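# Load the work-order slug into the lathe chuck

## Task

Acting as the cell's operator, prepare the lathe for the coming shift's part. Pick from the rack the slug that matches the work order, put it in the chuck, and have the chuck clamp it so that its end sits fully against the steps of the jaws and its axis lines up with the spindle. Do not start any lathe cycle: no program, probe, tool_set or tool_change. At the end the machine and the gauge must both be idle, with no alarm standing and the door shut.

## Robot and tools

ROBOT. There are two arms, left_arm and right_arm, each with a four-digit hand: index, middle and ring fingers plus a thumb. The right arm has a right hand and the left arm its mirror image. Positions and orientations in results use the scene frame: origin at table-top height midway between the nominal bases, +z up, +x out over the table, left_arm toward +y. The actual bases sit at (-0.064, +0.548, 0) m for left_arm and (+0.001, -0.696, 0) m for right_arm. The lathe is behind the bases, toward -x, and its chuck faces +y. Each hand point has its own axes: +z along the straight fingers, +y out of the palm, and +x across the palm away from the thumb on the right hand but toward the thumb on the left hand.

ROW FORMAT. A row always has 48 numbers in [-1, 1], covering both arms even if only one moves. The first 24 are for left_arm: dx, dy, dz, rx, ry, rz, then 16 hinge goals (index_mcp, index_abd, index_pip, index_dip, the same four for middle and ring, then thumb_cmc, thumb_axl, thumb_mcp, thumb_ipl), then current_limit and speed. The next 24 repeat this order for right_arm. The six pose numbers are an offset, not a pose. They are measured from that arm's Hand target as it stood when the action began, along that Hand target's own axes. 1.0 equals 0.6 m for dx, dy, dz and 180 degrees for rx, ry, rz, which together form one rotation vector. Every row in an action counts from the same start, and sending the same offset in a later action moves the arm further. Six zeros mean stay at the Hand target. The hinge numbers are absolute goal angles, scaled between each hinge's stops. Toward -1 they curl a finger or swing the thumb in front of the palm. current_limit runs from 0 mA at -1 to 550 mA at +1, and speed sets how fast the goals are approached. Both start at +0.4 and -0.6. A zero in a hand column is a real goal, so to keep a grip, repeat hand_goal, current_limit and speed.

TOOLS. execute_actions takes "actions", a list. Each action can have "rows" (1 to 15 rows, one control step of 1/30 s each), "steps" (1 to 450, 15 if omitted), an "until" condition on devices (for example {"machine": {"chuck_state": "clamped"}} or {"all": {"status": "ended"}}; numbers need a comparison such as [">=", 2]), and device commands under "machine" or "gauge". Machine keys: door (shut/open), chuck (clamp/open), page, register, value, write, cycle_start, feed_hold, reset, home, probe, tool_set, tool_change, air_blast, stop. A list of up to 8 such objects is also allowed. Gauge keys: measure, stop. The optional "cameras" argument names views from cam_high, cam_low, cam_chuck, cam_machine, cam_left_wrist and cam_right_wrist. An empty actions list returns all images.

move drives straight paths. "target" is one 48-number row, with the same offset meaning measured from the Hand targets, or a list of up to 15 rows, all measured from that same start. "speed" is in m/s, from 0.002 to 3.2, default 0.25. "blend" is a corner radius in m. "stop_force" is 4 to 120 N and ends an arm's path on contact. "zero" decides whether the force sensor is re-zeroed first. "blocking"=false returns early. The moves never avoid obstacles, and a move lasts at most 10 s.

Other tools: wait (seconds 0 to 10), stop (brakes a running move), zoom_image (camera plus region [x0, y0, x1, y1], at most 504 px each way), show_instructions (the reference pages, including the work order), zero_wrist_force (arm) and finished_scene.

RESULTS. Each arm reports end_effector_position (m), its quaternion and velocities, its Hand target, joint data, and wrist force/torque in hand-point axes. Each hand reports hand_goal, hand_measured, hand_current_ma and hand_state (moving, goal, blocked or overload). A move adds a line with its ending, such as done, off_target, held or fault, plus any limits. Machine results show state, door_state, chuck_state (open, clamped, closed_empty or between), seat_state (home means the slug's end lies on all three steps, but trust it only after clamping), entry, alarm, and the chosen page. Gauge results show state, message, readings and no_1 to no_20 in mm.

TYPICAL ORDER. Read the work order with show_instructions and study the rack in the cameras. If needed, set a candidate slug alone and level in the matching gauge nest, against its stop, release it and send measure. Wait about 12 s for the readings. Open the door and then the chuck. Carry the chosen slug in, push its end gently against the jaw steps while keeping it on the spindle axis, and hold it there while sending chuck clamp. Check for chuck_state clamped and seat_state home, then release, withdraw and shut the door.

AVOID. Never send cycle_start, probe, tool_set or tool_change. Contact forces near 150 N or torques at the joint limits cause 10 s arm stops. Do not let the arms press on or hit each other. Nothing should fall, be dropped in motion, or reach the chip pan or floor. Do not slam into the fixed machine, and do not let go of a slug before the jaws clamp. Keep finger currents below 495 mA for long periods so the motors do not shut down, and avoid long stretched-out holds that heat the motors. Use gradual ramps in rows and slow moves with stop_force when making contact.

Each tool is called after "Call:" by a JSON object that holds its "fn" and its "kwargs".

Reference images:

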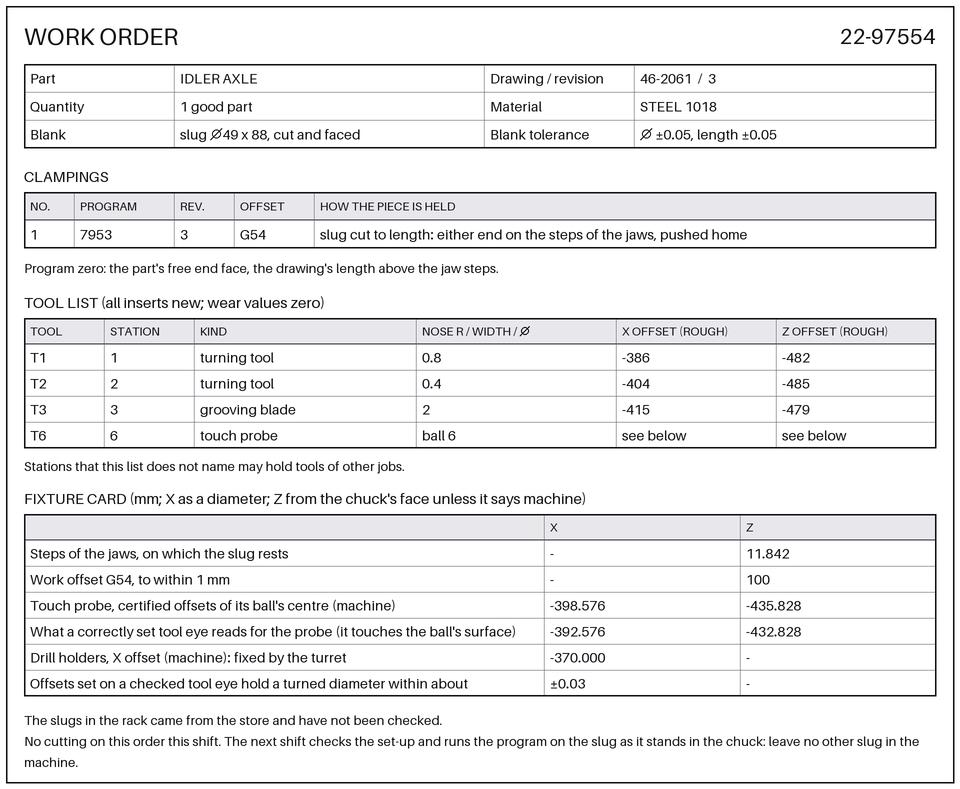

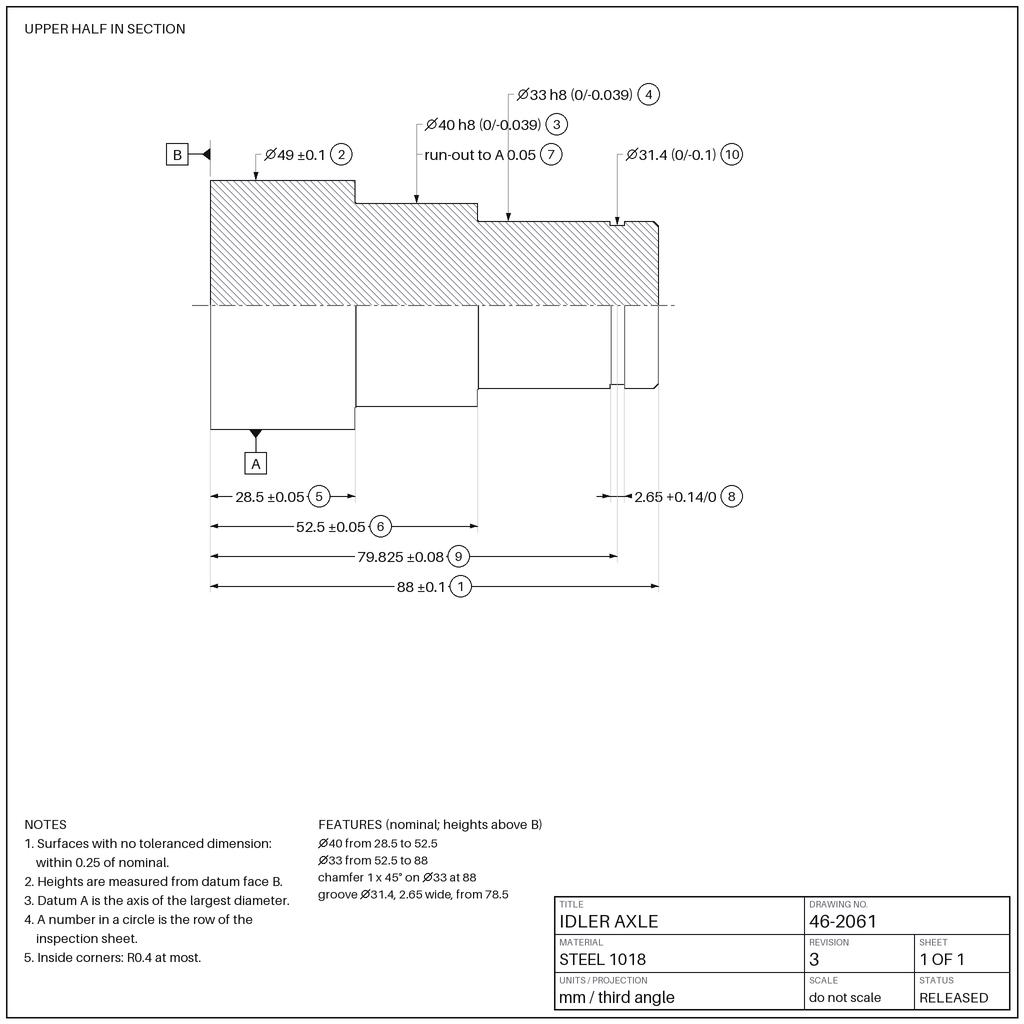

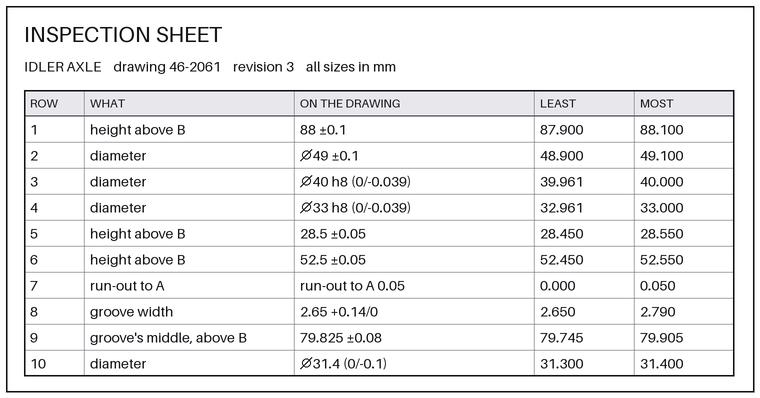

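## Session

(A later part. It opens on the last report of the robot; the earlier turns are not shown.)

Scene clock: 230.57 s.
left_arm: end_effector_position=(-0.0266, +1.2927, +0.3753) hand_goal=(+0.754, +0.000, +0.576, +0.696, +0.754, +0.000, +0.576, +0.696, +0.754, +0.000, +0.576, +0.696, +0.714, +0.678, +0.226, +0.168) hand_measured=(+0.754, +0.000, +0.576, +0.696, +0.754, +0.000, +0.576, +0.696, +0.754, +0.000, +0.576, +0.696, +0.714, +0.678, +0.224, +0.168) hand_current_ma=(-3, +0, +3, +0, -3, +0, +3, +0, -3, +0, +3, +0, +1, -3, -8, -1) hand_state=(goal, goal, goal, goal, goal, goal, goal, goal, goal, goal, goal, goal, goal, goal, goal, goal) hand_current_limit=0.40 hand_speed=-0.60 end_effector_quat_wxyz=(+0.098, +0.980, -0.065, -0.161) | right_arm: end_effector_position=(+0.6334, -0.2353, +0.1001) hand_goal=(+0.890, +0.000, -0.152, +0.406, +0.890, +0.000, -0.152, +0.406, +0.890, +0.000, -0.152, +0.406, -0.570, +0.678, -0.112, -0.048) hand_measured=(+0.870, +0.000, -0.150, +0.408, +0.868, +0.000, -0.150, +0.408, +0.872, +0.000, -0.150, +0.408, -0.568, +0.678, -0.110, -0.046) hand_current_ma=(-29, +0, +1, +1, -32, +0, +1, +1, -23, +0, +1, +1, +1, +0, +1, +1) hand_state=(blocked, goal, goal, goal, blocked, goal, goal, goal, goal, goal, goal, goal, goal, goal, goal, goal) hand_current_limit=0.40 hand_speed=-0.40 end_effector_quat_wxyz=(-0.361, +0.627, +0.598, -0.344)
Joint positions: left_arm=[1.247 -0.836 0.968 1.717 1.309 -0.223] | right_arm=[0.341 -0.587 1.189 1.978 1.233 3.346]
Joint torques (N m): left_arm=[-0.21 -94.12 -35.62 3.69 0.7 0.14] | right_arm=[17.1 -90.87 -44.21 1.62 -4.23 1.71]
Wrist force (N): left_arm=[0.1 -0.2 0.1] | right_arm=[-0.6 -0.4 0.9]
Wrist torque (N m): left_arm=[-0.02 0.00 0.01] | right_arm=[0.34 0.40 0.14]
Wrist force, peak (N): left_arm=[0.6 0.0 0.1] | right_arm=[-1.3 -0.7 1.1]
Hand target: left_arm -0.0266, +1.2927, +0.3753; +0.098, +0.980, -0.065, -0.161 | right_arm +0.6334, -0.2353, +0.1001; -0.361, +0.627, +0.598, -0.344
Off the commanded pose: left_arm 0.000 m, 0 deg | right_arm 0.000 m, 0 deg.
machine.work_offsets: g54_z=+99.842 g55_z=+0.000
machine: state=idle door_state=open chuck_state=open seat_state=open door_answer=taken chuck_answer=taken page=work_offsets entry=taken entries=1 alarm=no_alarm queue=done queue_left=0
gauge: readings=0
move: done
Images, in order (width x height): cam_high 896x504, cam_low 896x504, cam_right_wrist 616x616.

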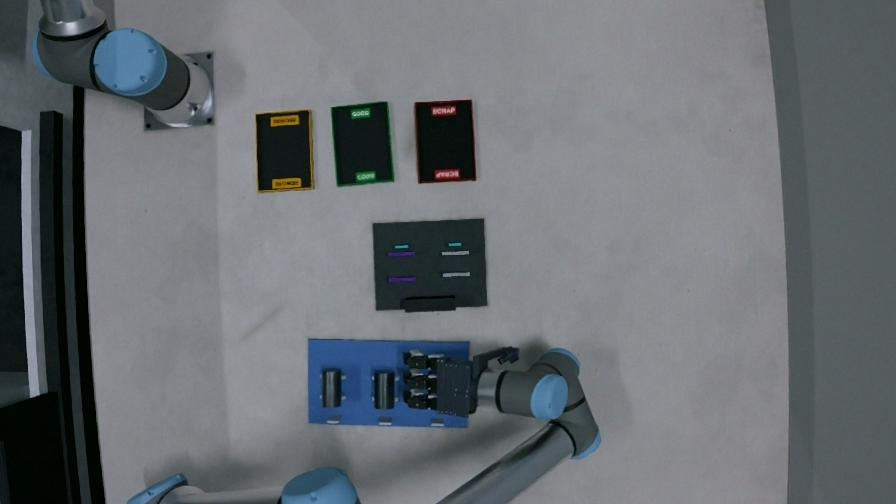

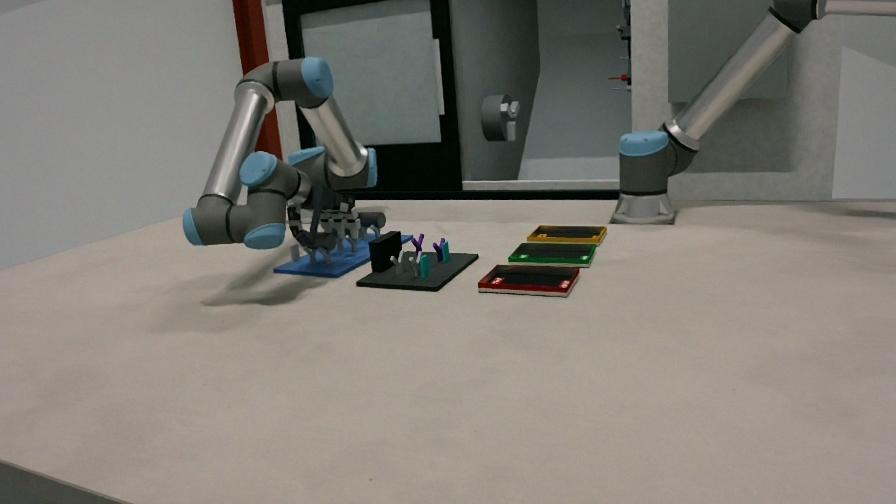

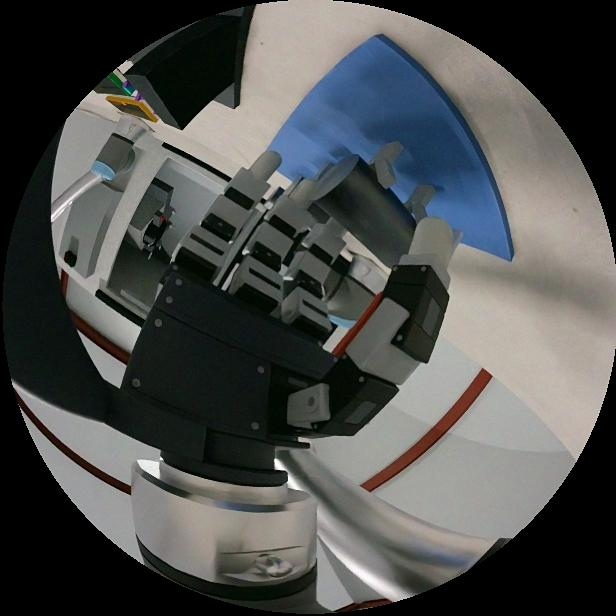

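Call:
{"fn": "move", "kwargs": {"target": [0,0,0,0,0,0,0.754,0,0.576,0.696,0.754,0,0.576,0.696,0.754,0,0.576,0.696,0.714,0.678,0.226,0.168,0.4,-0.6, -0.0042,0.0534,0.0308,0,0,0,0.89,0,-0.153,0.406,0.89,0,-0.153,0.406,0.89,0,-0.153,0.406,-0.571,0.678,-0.112,-0.0486,0.4,-0.4], "speed": 0.06, "stop_force": 12, "cameras": ["cam_high","cam_low","cam_right_wrist"]}}

Call:
{"fn": "zoom_image", "kwargs": {"camera": "cam_right_wrist", "region": [280, 120, 480, 320]}}

Call:
{"fn": "zoom_image", "kwargs": {"camera": "cam_low", "region": [280, 190, 360, 270]}}

Scene clock: 266.03 s.
left_arm: end_effector_position=(-0.0266, +1.2927, +0.3753) hand_goal=(+0.754, +0.000, +0.576, +0.696, +0.754, +0.000, +0.576, +0.696, +0.754, +0.000, +0.576, +0.696, +0.714, +0.678, +0.226, +0.168) hand_measured=(+0.754, +0.000, +0.576, +0.696, +0.754, +0.000, +0.576, +0.696, +0.754, +0.000, +0.576, +0.696, +0.714, +0.678, +0.224, +0.168) hand_current_ma=(-3, +0, +3, +0, -3, +0, +3, +0, -3, +0, +3, +0, +1, -3, -8, -1) hand_state=(goal, goal, goal, goal, goal, goal, goal, goal, goal, goal, goal, goal, goal, goal, goal, goal) hand_current_limit=0.40 hand_speed=-0.60 end_effector_quat_wxyz=(+0.098, +0.980, -0.065, -0.161) | right_arm: end_effector_position=(+0.6333, -0.2378, +0.0631) hand_goal=(+0.890, +0.000, -0.152, +0.406, +0.890, +0.000, -0.152, +0.406, +0.890, +0.000, -0.152, +0.406, -0.570, +0.678, -0.112, -0.048) hand_measured=(+0.870, +0.000, -0.150, +0.408, +0.868, +0.000, -0.150, +0.408, +0.872, +0.000, -0.150, +0.408, -0.568, +0.678, -0.110, -0.046) hand_current_ma=(-29, +0, +1, +1, -32, +0, +1, +1, -23, +0, +1, +1, +1, +0, +1, +1) hand_state=(blocked, goal, goal, goal, blocked, goal, goal, goal, goal, goal, goal, goal, goal, goal, goal, goal) hand_current_limit=0.40 hand_speed=-0.40 end_effector_quat_wxyz=(-0.361, +0.627, +0.598, -0.344)
Joint positions: left_arm=[1.247 -0.836 0.968 1.717 1.309 -0.223] | right_arm=[0.339 -0.551 1.193 1.939 1.235 3.345]
Joint torques (N m): left_arm=[0 -94.46 -35.07 3.17 1.03 -0.21] | right_arm=[-16.88 -90.86 -24.69 1.57 3.95 -2.59]
Wrist force (N): left_arm=[-0.2 0.0 -0.1] | right_arm=[-0.5 -0.6 1.2]
Wrist torque (N m): left_arm=[0.02 0.02 -0.01] | right_arm=[0.30 0.40 0.26]
Wrist force, peak (N): left_arm=[0.0 0.4 -0.4] | right_arm=[-0.8 -0.2 1.5]
Hand target: left_arm -0.0266, +1.2927, +0.3753; +0.098, +0.980, -0.065, -0.161 | right_arm +0.6333, -0.2378, +0.0632; -0.361, +0.627, +0.598, -0.344
Off the commanded pose: left_arm 0.000 m, 0 deg | right_arm 0.000 m, 0 deg.
machine.work_offsets: g54_z=+99.842 g55_z=+0.000
machine: state=idle door_state=open chuck_state=open seat_state=open door_answer=taken chuck_answer=taken page=work_offsets entry=taken entries=1 alarm=no_alarm queue=done queue_left=0
gauge: readings=0
move: done
Images, in order (width x height): cam_high 896x504, cam_low 896x504, cam_right_wrist 616x616.

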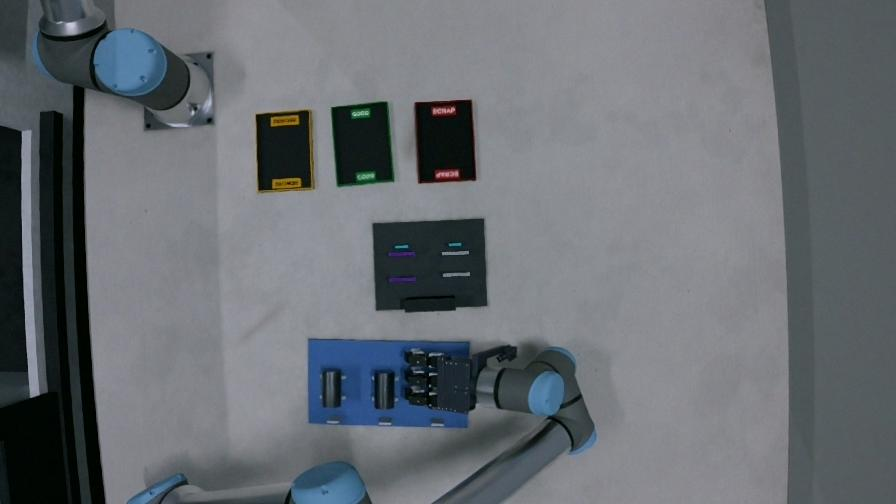

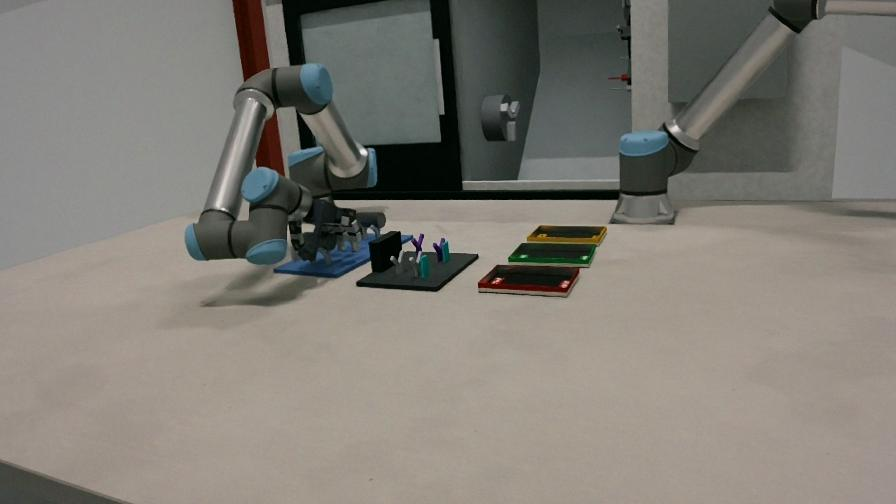

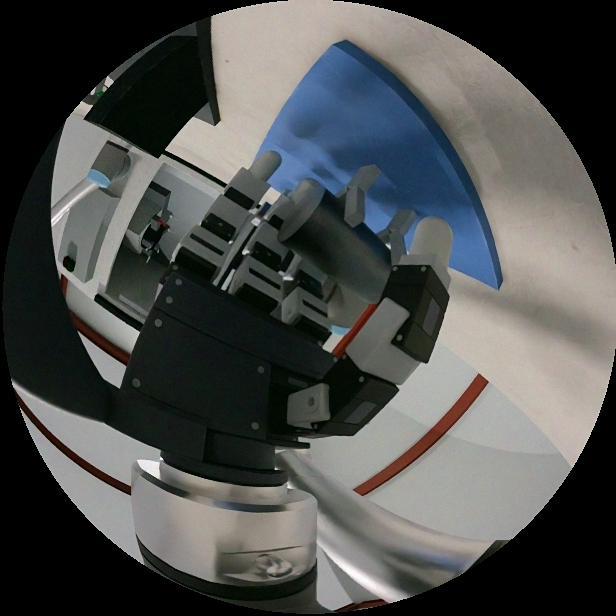

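Scaled by 2.520 from the camera's 616x616 image, which has a finer 880x880 frame.

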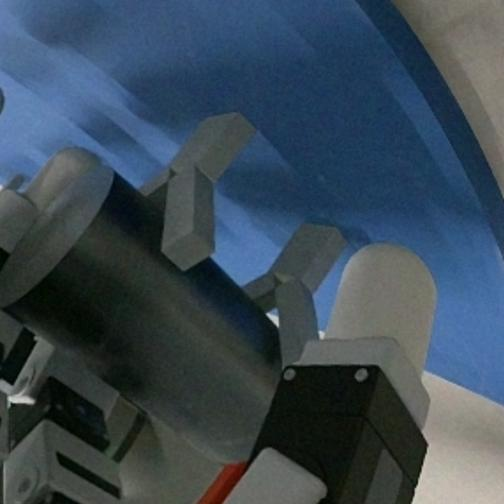

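Scaled by 6.300 from the camera's 896x504 image, which has a finer 1280x720 frame.

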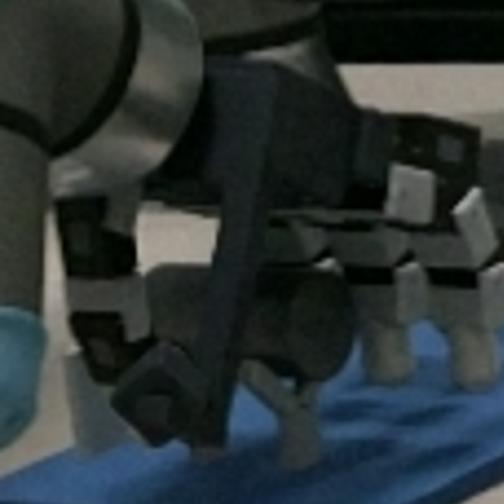

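Call:
{"fn": "execute_actions", "kwargs": {"actions": [{"rows":[[0,0,0,0,0,0,0.754,0,0.576,0.696,0.754,0,0.576,0.696,0.754,0,0.576,0.696,0.714,0.678,0.226,0.168,0.4,-0.6, 0,0,0,0,0,0,0.80,0,-0.026,-0.25,0.80,0,-0.026,-0.25,0.89,0,-0.153,0.406,-0.571,0.678,-0.2,-0.25,0.2,-0.6]],"steps":60}], "cameras": ["cam_right_wrist","cam_low"]}}

Call:
{"fn": "zoom_image", "kwargs": {"camera": "cam_right_wrist", "region": [240, 100, 500, 360]}}

Call:
{"fn": "zoom_image", "kwargs": {"camera": "cam_low", "region": [280, 190, 360, 270]}}

Scene clock: 316.03 s.
left_arm: end_effector_position=(-0.0266, +1.2927, +0.3753) hand_goal=(+0.754, +0.000, +0.576, +0.696, +0.754, +0.000, +0.576, +0.696, +0.754, +0.000, +0.576, +0.696, +0.714, +0.678, +0.226, +0.168) hand_measured=(+0.754, +0.000, +0.576, +0.696, +0.754, +0.000, +0.576, +0.696, +0.754, +0.000, +0.576, +0.696, +0.714, +0.678, +0.224, +0.168) hand_current_ma=(-3, +0, +3, +0, -3, +0, +3, +0, -3, +0, +3, +0, +1, -3, -8, -1) hand_state=(goal, goal, goal, goal, goal, goal, goal, goal, goal, goal, goal, goal, goal, goal, goal, goal) hand_current_limit=0.40 hand_speed=-0.60 end_effector_quat_wxyz=(+0.098, +0.980, -0.065, -0.161) | right_arm: end_effector_position=(+0.6333, -0.2378, +0.0632) hand_goal=(+0.800, +0.000, -0.026, -0.250, +0.800, +0.000, -0.026, -0.250, +0.890, +0.000, -0.152, +0.406, -0.570, +0.678, -0.200, -0.250) hand_measured=(+0.794, +0.000, -0.030, -0.246, +0.794, +0.000, -0.030, -0.246, +0.872, +0.000, -0.150, +0.408, -0.568, +0.678, -0.196, -0.246) hand_current_ma=(-5, +0, -2, +2, -5, +0, -3, +2, -23, +0, +1, +1, +1, +0, +4, +3) hand_state=(goal, goal, goal, goal, goal, goal, goal, goal, goal, goal, goal, goal, goal, goal, goal, goal) hand_current_limit=0.20 hand_speed=-0.60 end_effector_quat_wxyz=(-0.361, +0.627, +0.598, -0.344)
Joint positions: left_arm=[1.247 -0.836 0.968 1.717 1.309 -0.223] | right_arm=[0.339 -0.551 1.193 1.939 1.235 3.345]
Joint torques (N m): left_arm=[0.96 -96.03 -35.6 3.48 0.26 0.47] | right_arm=[-16.78 -93.4 -43.04 2.37 3.94 -2.6]
Wrist force (N): left_arm=[0.1 0.0 -0.1] | right_arm=[-0.7 -0.7 1.2]
Wrist torque (N m): left_arm=[0.03 -0.02 0.01] | right_arm=[0.28 0.43 0.24]
Wrist force, peak (N): left_arm=[0.4 -0.4 -0.1] | right_arm=[-0.7 -0.9 1.5]
Hand target: left_arm -0.0266, +1.2927, +0.3753; +0.098, +0.980, -0.065, -0.161 | right_arm +0.6333, -0.2378, +0.0632; -0.361, +0.627, +0.598, -0.344
Off the commanded pose: left_arm 0.000 m, 0 deg | right_arm 0.000 m, 0 deg.
machine.work_offsets: g54_z=+99.842 g55_z=+0.000
machine: state=idle door_state=open chuck_state=open seat_state=open door_answer=taken chuck_answer=taken page=work_offsets entry=taken entries=1 alarm=no_alarm queue=done queue_left=0
gauge: readings=0
Images, in order (width x height): cam_low 896x504, cam_right_wrist 616x616.

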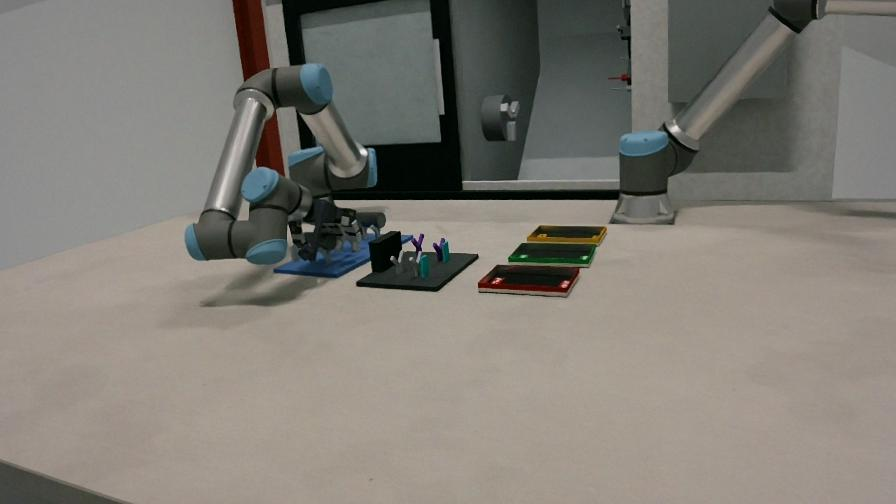

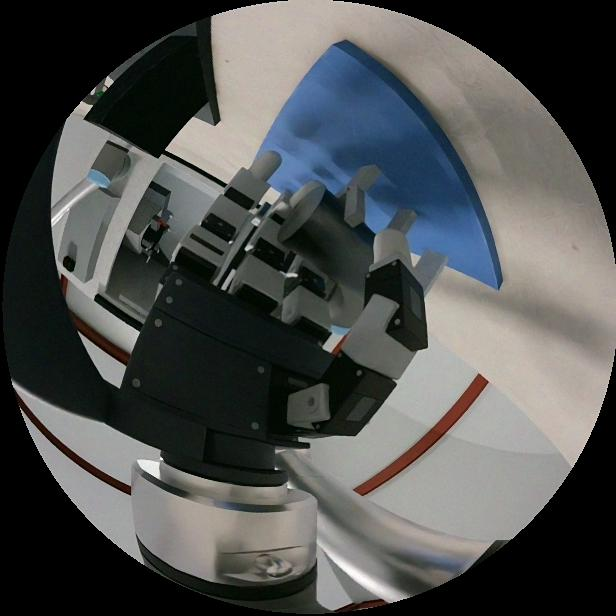

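Scaled by 1.938 from the camera's 616x616 image, which has a finer 880x880 frame.

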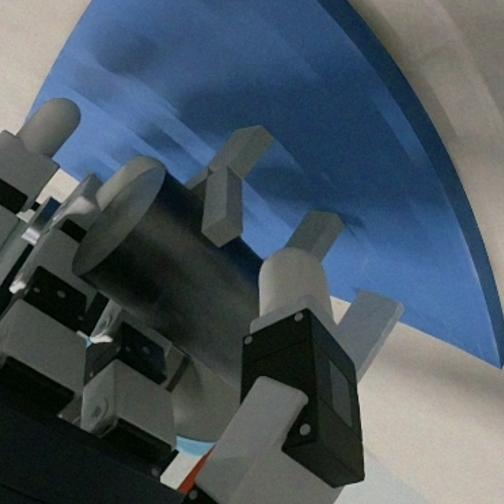

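Scaled by 6.300 from the camera's 896x504 image, which has a finer 1280x720 frame.

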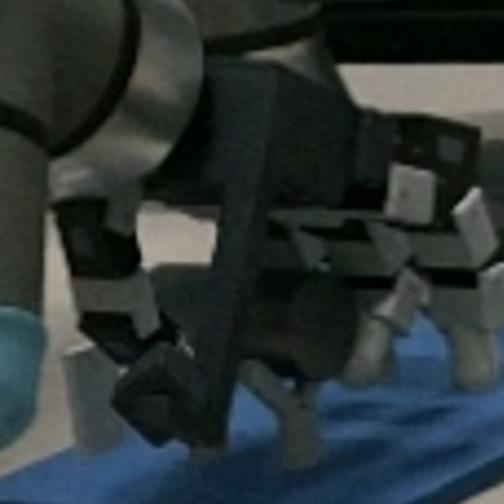

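Call:
{"fn": "execute_actions", "kwargs": {"actions": [{"rows":[[0,0,0,0,0,0,0.754,0,0.576,0.696,0.754,0,0.576,0.696,0.754,0,0.576,0.696,0.714,0.678,0.226,0.168,0.4,-0.6, 0,0,0,0,0,0,0.76,0,-0.1,-0.5,0.76,0,-0.1,-0.5,0.89,0,-0.153,0.406,-0.571,0.678,-0.3,-0.42,0.2,-0.6]],"steps":60}], "cameras": ["cam_right_wrist","cam_low"]}}

Call:
{"fn": "zoom_image", "kwargs": {"camera": "cam_right_wrist", "region": [240, 100, 500, 360]}}

Scene clock: 332.63 s.
left_arm: end_effector_position=(-0.0266, +1.2927, +0.3753) hand_goal=(+0.754, +0.000, +0.576, +0.696, +0.754, +0.000, +0.576, +0.696, +0.754, +0.000, +0.576, +0.696, +0.714, +0.678, +0.226, +0.168) hand_measured=(+0.754, +0.000, +0.576, +0.696, +0.754, +0.000, +0.576, +0.696, +0.754, +0.000, +0.576, +0.696, +0.714, +0.678, +0.224, +0.168) hand_current_ma=(-3, +0, +3, +0, -3, +0, +3, +0, -3, +0, +3, +0, +1, -3, -8, -1) hand_state=(goal, goal, goal, goal, goal, goal, goal, goal, goal, goal, goal, goal, goal, goal, goal, goal) hand_current_limit=0.40 hand_speed=-0.60 end_effector_quat_wxyz=(+0.098, +0.980, -0.065, -0.161) | right_arm: end_effector_position=(+0.6333, -0.2378, +0.0631) hand_goal=(+0.760, +0.000, -0.100, -0.500, +0.760, +0.000, -0.100, -0.500, +0.890, +0.000, -0.152, +0.406, -0.570, +0.678, -0.300, -0.420) hand_measured=(+0.796, -0.006, -0.038, -0.362, +0.778, -0.002, -0.042, -0.446, +0.872, +0.000, -0.150, +0.408, -0.558, +0.696, -0.224, -0.366) hand_current_ma=(+66, -4, +135, +330, +25, +0, +123, +116, -22, +0, +1, +1, +12, +30, +273, +169) hand_state=(blocked, goal, blocked, blocked, goal, goal, blocked, blocked, goal, goal, goal, goal, goal, goal, blocked, blocked) hand_current_limit=0.20 hand_speed=-0.60 end_effector_quat_wxyz=(-0.361, +0.627, +0.598, -0.344)
Joint positions: left_arm=[1.247 -0.836 0.968 1.717 1.309 -0.223] | right_arm=[0.339 -0.551 1.193 1.939 1.235 3.345]
Joint torques (N m): left_arm=[-1.36 -95.02 -35.67 3.75 0.81 0.35] | right_arm=[-17.97 -127.39 -39.61 8.06 3.85 -1.19]
Wrist force (N): left_arm=[0.2 -0.1 0.0] | right_arm=[0.5 7.4 7.5]
Wrist torque (N m): left_arm=[0.00 -0.02 0.02] | right_arm=[-0.01 0.52 0.20]
Wrist force, peak (N): left_arm=[0.1 -0.3 0.4] | right_arm=[1.8 2.3 10.9]
Hand target: left_arm -0.0266, +1.2927, +0.3753; +0.098, +0.980, -0.065, -0.161 | right_arm +0.6333, -0.2378, +0.0632; -0.361, +0.627, +0.598, -0.344
Off the commanded pose: left_arm 0.000 m, 0 deg | right_arm 0.000 m, 0 deg.
machine.work_offsets: g54_z=+99.842 g55_z=+0.000
machine: state=idle door_state=open chuck_state=open seat_state=open door_answer=taken chuck_answer=taken page=work_offsets entry=taken entries=1 alarm=no_alarm queue=done queue_left=0
gauge: readings=0
Images, in order (width x height): cam_low 896x504, cam_right_wrist 616x616.

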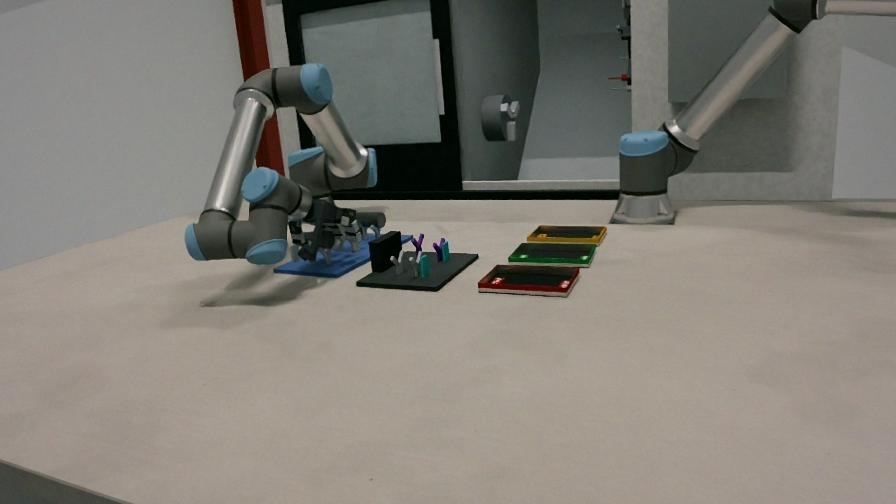

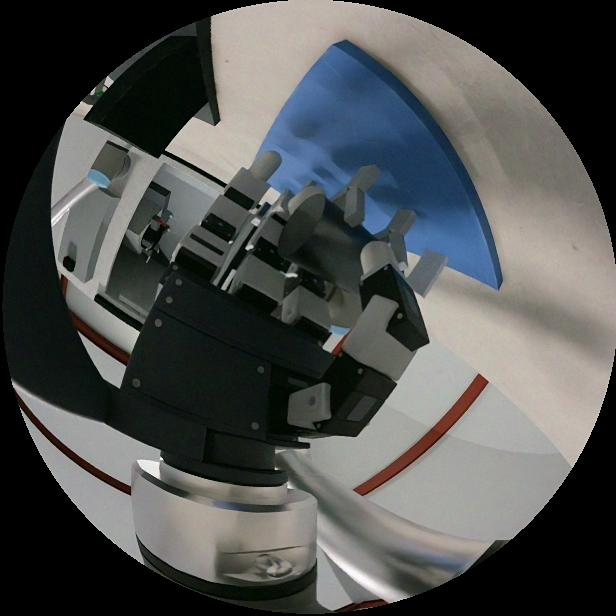

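Scaled by 1.938 from the camera's 616x616 image, which has a finer 880x880 frame.

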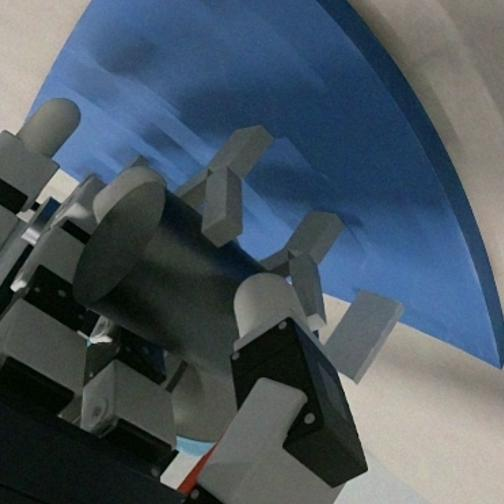

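Call:
{"fn": "execute_actions", "kwargs": {"actions": [{"rows":[[0,0,0,0,0,0,0.754,0,0.576,0.696,0.754,0,0.576,0.696,0.754,0,0.576,0.696,0.714,0.678,0.226,0.168,0.4,-0.6, 0,0,0,0,0,0,0.73,0,-0.16,-0.56,0.73,0,-0.16,-0.62,0.89,0,-0.153,0.406,-0.571,0.678,-0.38,-0.48,0.5,-0.6]],"steps":60}], "cameras": ["cam_right_wrist"]}}

Call:
{"fn": "zoom_image", "kwargs": {"camera": "cam_right_wrist", "region": [240, 100, 500, 360]}}

Scene clock: 340.30 s.
left_arm: end_effector_position=(-0.0266, +1.2927, +0.3753) hand_goal=(+0.754, +0.000, +0.576, +0.696, +0.754, +0.000, +0.576, +0.696, +0.754, +0.000, +0.576, +0.696, +0.714, +0.678, +0.226, +0.168) hand_measured=(+0.754, +0.000, +0.576, +0.696, +0.754, +0.000, +0.576, +0.696, +0.754, +0.000, +0.576, +0.696, +0.714, +0.678, +0.224, +0.168) hand_current_ma=(-3, +0, +3, +0, -3, +0, +3, +0, -3, +0, +3, +0, +1, -3, -8, -1) hand_state=(goal, goal, goal, goal, goal, goal, goal, goal, goal, goal, goal, goal, goal, goal, goal, goal) hand_current_limit=0.40 hand_speed=-0.60 end_effector_quat_wxyz=(+0.098, +0.980, -0.065, -0.161) | right_arm: end_effector_position=(+0.6333, -0.2378, +0.0632) hand_goal=(+0.730, +0.000, -0.160, -0.560, +0.730, +0.000, -0.160, -0.620, +0.890, +0.000, -0.152, +0.406, -0.570, +0.678, -0.380, -0.480) hand_measured=(+0.798, -0.012, -0.038, -0.432, +0.776, -0.002, -0.072, -0.562, +0.872, +0.000, -0.150, +0.408, -0.550, +0.710, -0.196, -0.416) hand_current_ma=(+171, -10, +369, +399, +95, +0, +232, +128, -22, +0, +1, +1, +26, +68, +413, +220) hand_state=(blocked, goal, blocked, blocked, blocked, goal, blocked, blocked, goal, goal, goal, goal, goal, blocked, blocked, blocked) hand_current_limit=0.50 hand_speed=-0.60 end_effector_quat_wxyz=(-0.361, +0.627, +0.598, -0.344)
Joint positions: left_arm=[1.247 -0.836 0.968 1.717 1.309 -0.223] | right_arm=[0.339 -0.551 1.193 1.939 1.235 3.345]
Joint torques (N m): left_arm=[-0.29 -95.5 -35.21 3.61 0.54 -0.09] | right_arm=[-17.11 -118.72 -38.16 8.06 3.04 0.96]
Wrist force (N): left_arm=[0.0 -0.1 0.1] | right_arm=[0.9 6.8 7.7]
Wrist torque (N m): left_arm=[0.00 0.01 0.00] | right_arm=[-0.02 0.58 0.19]
Wrist force, peak (N): left_arm=[0.5 -0.1 0.2] | right_arm=[0.7 8.4 8.5]
Hand target: left_arm -0.0266, +1.2927, +0.3753; +0.098, +0.980, -0.065, -0.161 | right_arm +0.6333, -0.2378, +0.0632; -0.361, +0.627, +0.598, -0.344
Off the commanded pose: left_arm 0.000 m, 0 deg | right_arm 0.000 m, 0 deg.
machine.work_offsets: g54_z=+99.842 g55_z=+0.000
machine: state=idle door_state=open chuck_state=open seat_state=open door_answer=taken chuck_answer=taken page=work_offsets entry=taken entries=1 alarm=no_alarm queue=done queue_left=0
gauge: readings=0
Images, in order (width x height): cam_right_wrist 616x616.

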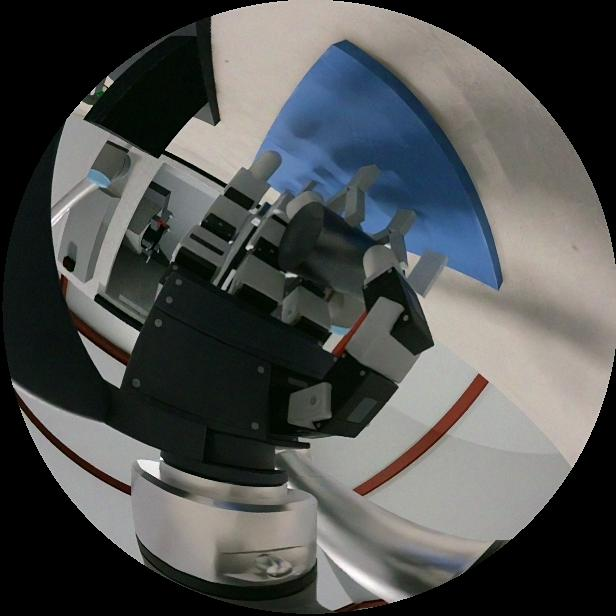

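Scaled by 1.938 from the camera's 616x616 image, which has a finer 880x880 frame.

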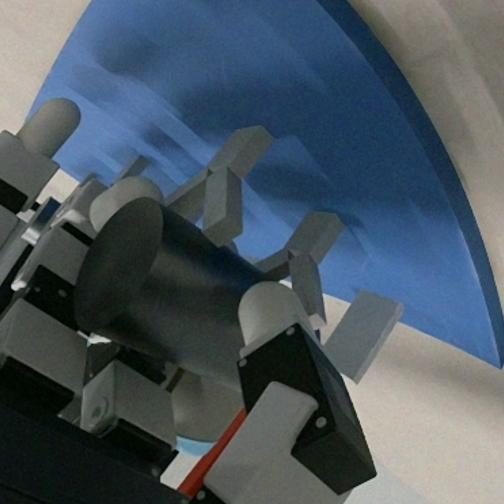

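Call:
{"fn": "execute_actions", "kwargs": {"actions": [{"rows":[[0,0,0,0,0,0,0.754,0,0.576,0.696,0.754,0,0.576,0.696,0.754,0,0.576,0.696,0.714,0.678,0.226,0.168,0.4,-0.6, 0,0,0,0,0,0,0.82,0,-0.0,-0.28,0.82,0,-0.0,-0.28,0.89,0,-0.153,0.406,-0.63,0.678,-0.2,-0.28,0.5,-0.75]],"steps":60},{"rows":[[0,0,0,0,0,0,0.754,0,0.576,0.696,0.754,0,0.576,0.696,0.754,0,0.576,0.696,0.714,0.678,0.226,0.168,0.4,-0.6, 0,0,0,0,0,0,0.75,0,-0.11,-0.46,0.79,0,-0.05,-0.40,0.89,0,-0.153,0.406,-0.63,0.678,-0.34,-0.44,0.5,-0.75]],"steps":60}], "cameras": ["cam_right_wrist"]}}

Call:
{"fn": "zoom_image", "kwargs": {"camera": "cam_right_wrist", "region": [240, 100, 500, 360]}}

Scene clock: 367.73 s.
left_arm: end_effector_position=(-0.0266, +1.2927, +0.3753) hand_goal=(+0.754, +0.000, +0.576, +0.696, +0.754, +0.000, +0.576, +0.696, +0.754, +0.000, +0.576, +0.696, +0.714, +0.678, +0.226, +0.168) hand_measured=(+0.754, +0.000, +0.576, +0.696, +0.754, +0.000, +0.576, +0.696, +0.754, +0.000, +0.576, +0.696, +0.714, +0.678, +0.224, +0.168) hand_current_ma=(-3, +0, +3, +0, -3, +0, +3, +0, -3, +0, +3, +0, +1, -3, -8, -1) hand_state=(goal, goal, goal, goal, goal, goal, goal, goal, goal, goal, goal, goal, goal, goal, goal, goal) hand_current_limit=0.40 hand_speed=-0.60 end_effector_quat_wxyz=(+0.098, +0.980, -0.065, -0.161) | right_arm: end_effector_position=(+0.6333, -0.2378, +0.0632) hand_goal=(+0.750, +0.000, -0.110, -0.460, +0.790, +0.000, -0.050, -0.400, +0.890, +0.000, -0.152, +0.406, -0.630, +0.678, -0.340, -0.440) hand_measured=(+0.796, -0.004, -0.018, -0.332, +0.798, -0.002, -0.020, -0.358, +0.872, +0.000, -0.150, +0.408, -0.626, +0.686, -0.244, -0.364) hand_current_ma=(+97, -2, +242, +401, +7, +0, +48, +77, -22, +0, +1, +1, +3, +9, +379, +292) hand_state=(blocked, goal, blocked, blocked, goal, goal, blocked, blocked, goal, goal, goal, goal, goal, goal, blocked, blocked) hand_current_limit=0.50 hand_speed=-0.75 end_effector_quat_wxyz=(-0.361, +0.627, +0.598, -0.344)
Joint positions: left_arm=[1.247 -0.836 0.968 1.717 1.309 -0.223] | right_arm=[0.339 -0.551 1.193 1.939 1.235 3.345]
Joint torques (N m): left_arm=[-0.45 -95.76 -35.04 3.48 0.79 0.03] | right_arm=[-14.63 -100.17 -33.27 7.82 -2.83 1.15]
Wrist force (N): left_arm=[0.0 0.0 -0.2] | right_arm=[-1.0 8.9 7.0]
Wrist torque (N m): left_arm=[0.04 0.00 0.00] | right_arm=[-0.03 0.52 0.12]
Wrist force, peak (N): left_arm=[0.4 -0.6 0.0] | right_arm=[-0.7 8.9 7.3]
Hand target: left_arm -0.0266, +1.2927, +0.3753; +0.098, +0.980, -0.065, -0.161 | right_arm +0.6333, -0.2378, +0.0632; -0.361, +0.627, +0.598, -0.344
Off the commanded pose: left_arm 0.000 m, 0 deg | right_arm 0.000 m, 0 deg.
machine.work_offsets: g54_z=+99.842 g55_z=+0.000
machine: state=idle door_state=open chuck_state=open seat_state=open door_answer=taken chuck_answer=taken page=work_offsets entry=taken entries=1 alarm=no_alarm queue=done queue_left=0
gauge: readings=0
Images, in order (width x height): cam_right_wrist 616x616.

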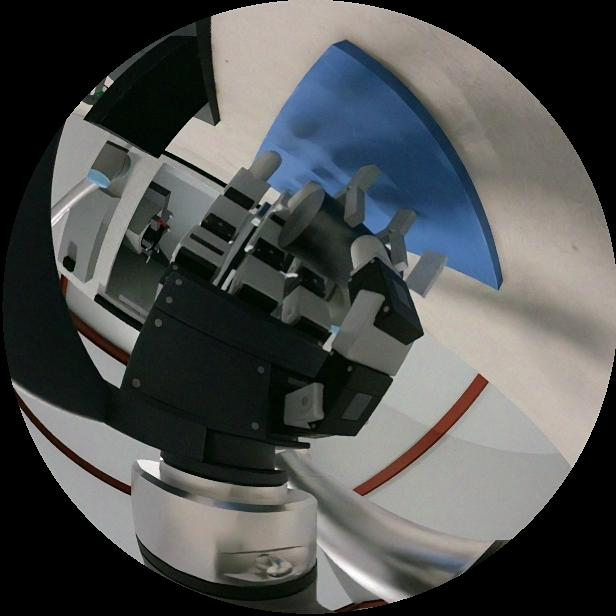

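Scaled by 1.938 from the camera's 616x616 image, which has a finer 880x880 frame.

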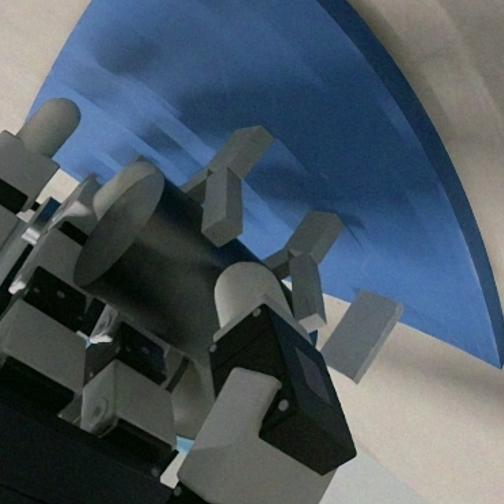

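Call:
{"fn": "move", "kwargs": {"target": [0,0,0,0,0,0,0.754,0,0.576,0.696,0.754,0,0.576,0.696,0.754,0,0.576,0.696,0.714,0.678,0.226,0.168,0.4,-0.6, 0,-0.0217,-0.0125,0,0,0,0.75,0,-0.11,-0.46,0.79,0,-0.05,-0.40,0.89,0,-0.153,0.406,-0.63,0.678,-0.34,-0.44,0.5,-0.75], "speed": 0.03, "cameras": ["cam_right_wrist","cam_low"]}}

Call:
{"fn": "zoom_image", "kwargs": {"camera": "cam_right_wrist", "region": [240, 100, 500, 360]}}

Call:
{"fn": "zoom_image", "kwargs": {"camera": "cam_low", "region": [280, 190, 360, 270]}}

Scene clock: 376.87 s.
left_arm: end_effector_position=(-0.0266, +1.2927, +0.3753) hand_goal=(+0.754, +0.000, +0.576, +0.696, +0.754, +0.000, +0.576, +0.696, +0.754, +0.000, +0.576, +0.696, +0.714, +0.678, +0.226, +0.168) hand_measured=(+0.754, +0.000, +0.576, +0.696, +0.754, +0.000, +0.576, +0.696, +0.754, +0.000, +0.576, +0.696, +0.714, +0.678, +0.224, +0.168) hand_current_ma=(-3, +0, +3, +0, -3, +0, +3, +0, -3, +0, +3, +0, +1, -3, -8, -1) hand_state=(goal, goal, goal, goal, goal, goal, goal, goal, goal, goal, goal, goal, goal, goal, goal, goal) hand_current_limit=0.40 hand_speed=-0.60 end_effector_quat_wxyz=(+0.098, +0.980, -0.065, -0.161) | right_arm: end_effector_position=(+0.6333, -0.2378, +0.0780) hand_goal=(+0.750, +0.000, -0.110, -0.460, +0.790, +0.000, -0.050, -0.400, +0.890, +0.000, -0.152, +0.406, -0.630, +0.678, -0.340, -0.440) hand_measured=(+0.792, -0.004, -0.018, -0.332, +0.800, -0.002, -0.020, -0.374, +0.872, +0.000, -0.150, +0.408, -0.626, +0.686, -0.238, -0.364) hand_current_ma=(+82, -2, +242, +401, +11, +0, +48, +37, -22, +0, +1, +1, +3, +10, +412, +292) hand_state=(blocked, goal, blocked, blocked, goal, goal, blocked, blocked, goal, goal, goal, goal, goal, goal, blocked, blocked) hand_current_limit=0.50 hand_speed=-0.75 end_effector_quat_wxyz=(-0.361, +0.627, +0.598, -0.344)
Joint positions: left_arm=[1.247 -0.836 0.968 1.717 1.309 -0.223] | right_arm=[0.339 -0.566 1.194 1.954 1.235 3.345]
Joint torques (N m): left_arm=[1.01 -93.63 -36 3.65 0.95 0.07] | right_arm=[-12.39 -125.51 -18.95 10.41 -2.88 1.05]
Wrist force (N): left_arm=[0.1 0.0 0.0] | right_arm=[-0.6 10.3 7.3]
Wrist torque (N m): left_arm=[0.01 0.00 0.00] | right_arm=[-0.06 0.53 0.06]
Wrist force, peak (N): left_arm=[0.5 0.0 0.3] | right_arm=[-0.4 10.6 7.7]
Hand target: left_arm -0.0266, +1.2927, +0.3753; +0.098, +0.980, -0.065, -0.161 | right_arm +0.6333, -0.2378, +0.0782; -0.361, +0.627, +0.598, -0.344
Off the commanded pose: left_arm 0.000 m, 0 deg | right_arm 0.000 m, 0 deg.
machine.work_offsets: g54_z=+99.842 g55_z=+0.000
machine: state=idle door_state=open chuck_state=open seat_state=open door_answer=taken chuck_answer=taken page=work_offsets entry=taken entries=1 alarm=no_alarm queue=done queue_left=0
gauge: readings=0
move: done
Images, in order (width x height): cam_low 896x504, cam_right_wrist 616x616.

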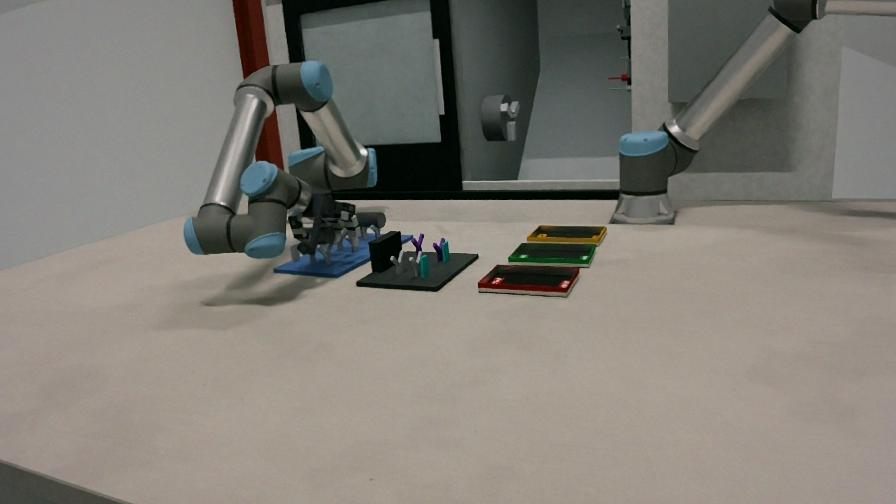

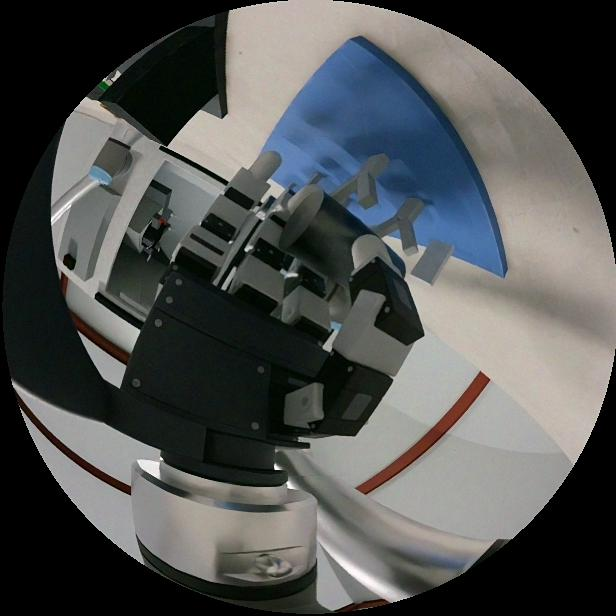

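Scaled by 1.938 from the camera's 616x616 image, which has a finer 880x880 frame.

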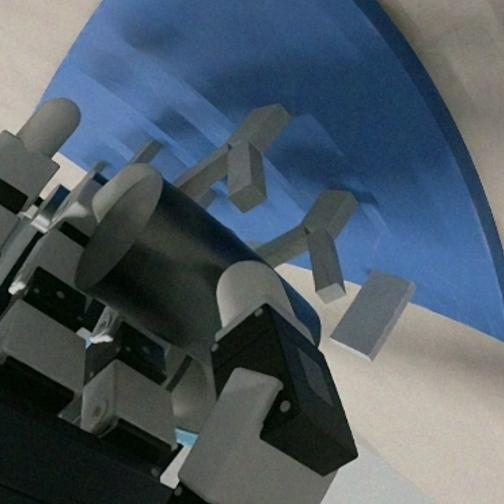

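Scaled by 6.300 from the camera's 896x504 image, which has a finer 1280x720 frame.

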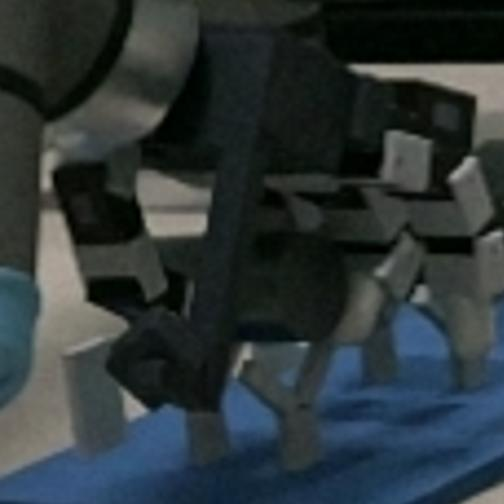

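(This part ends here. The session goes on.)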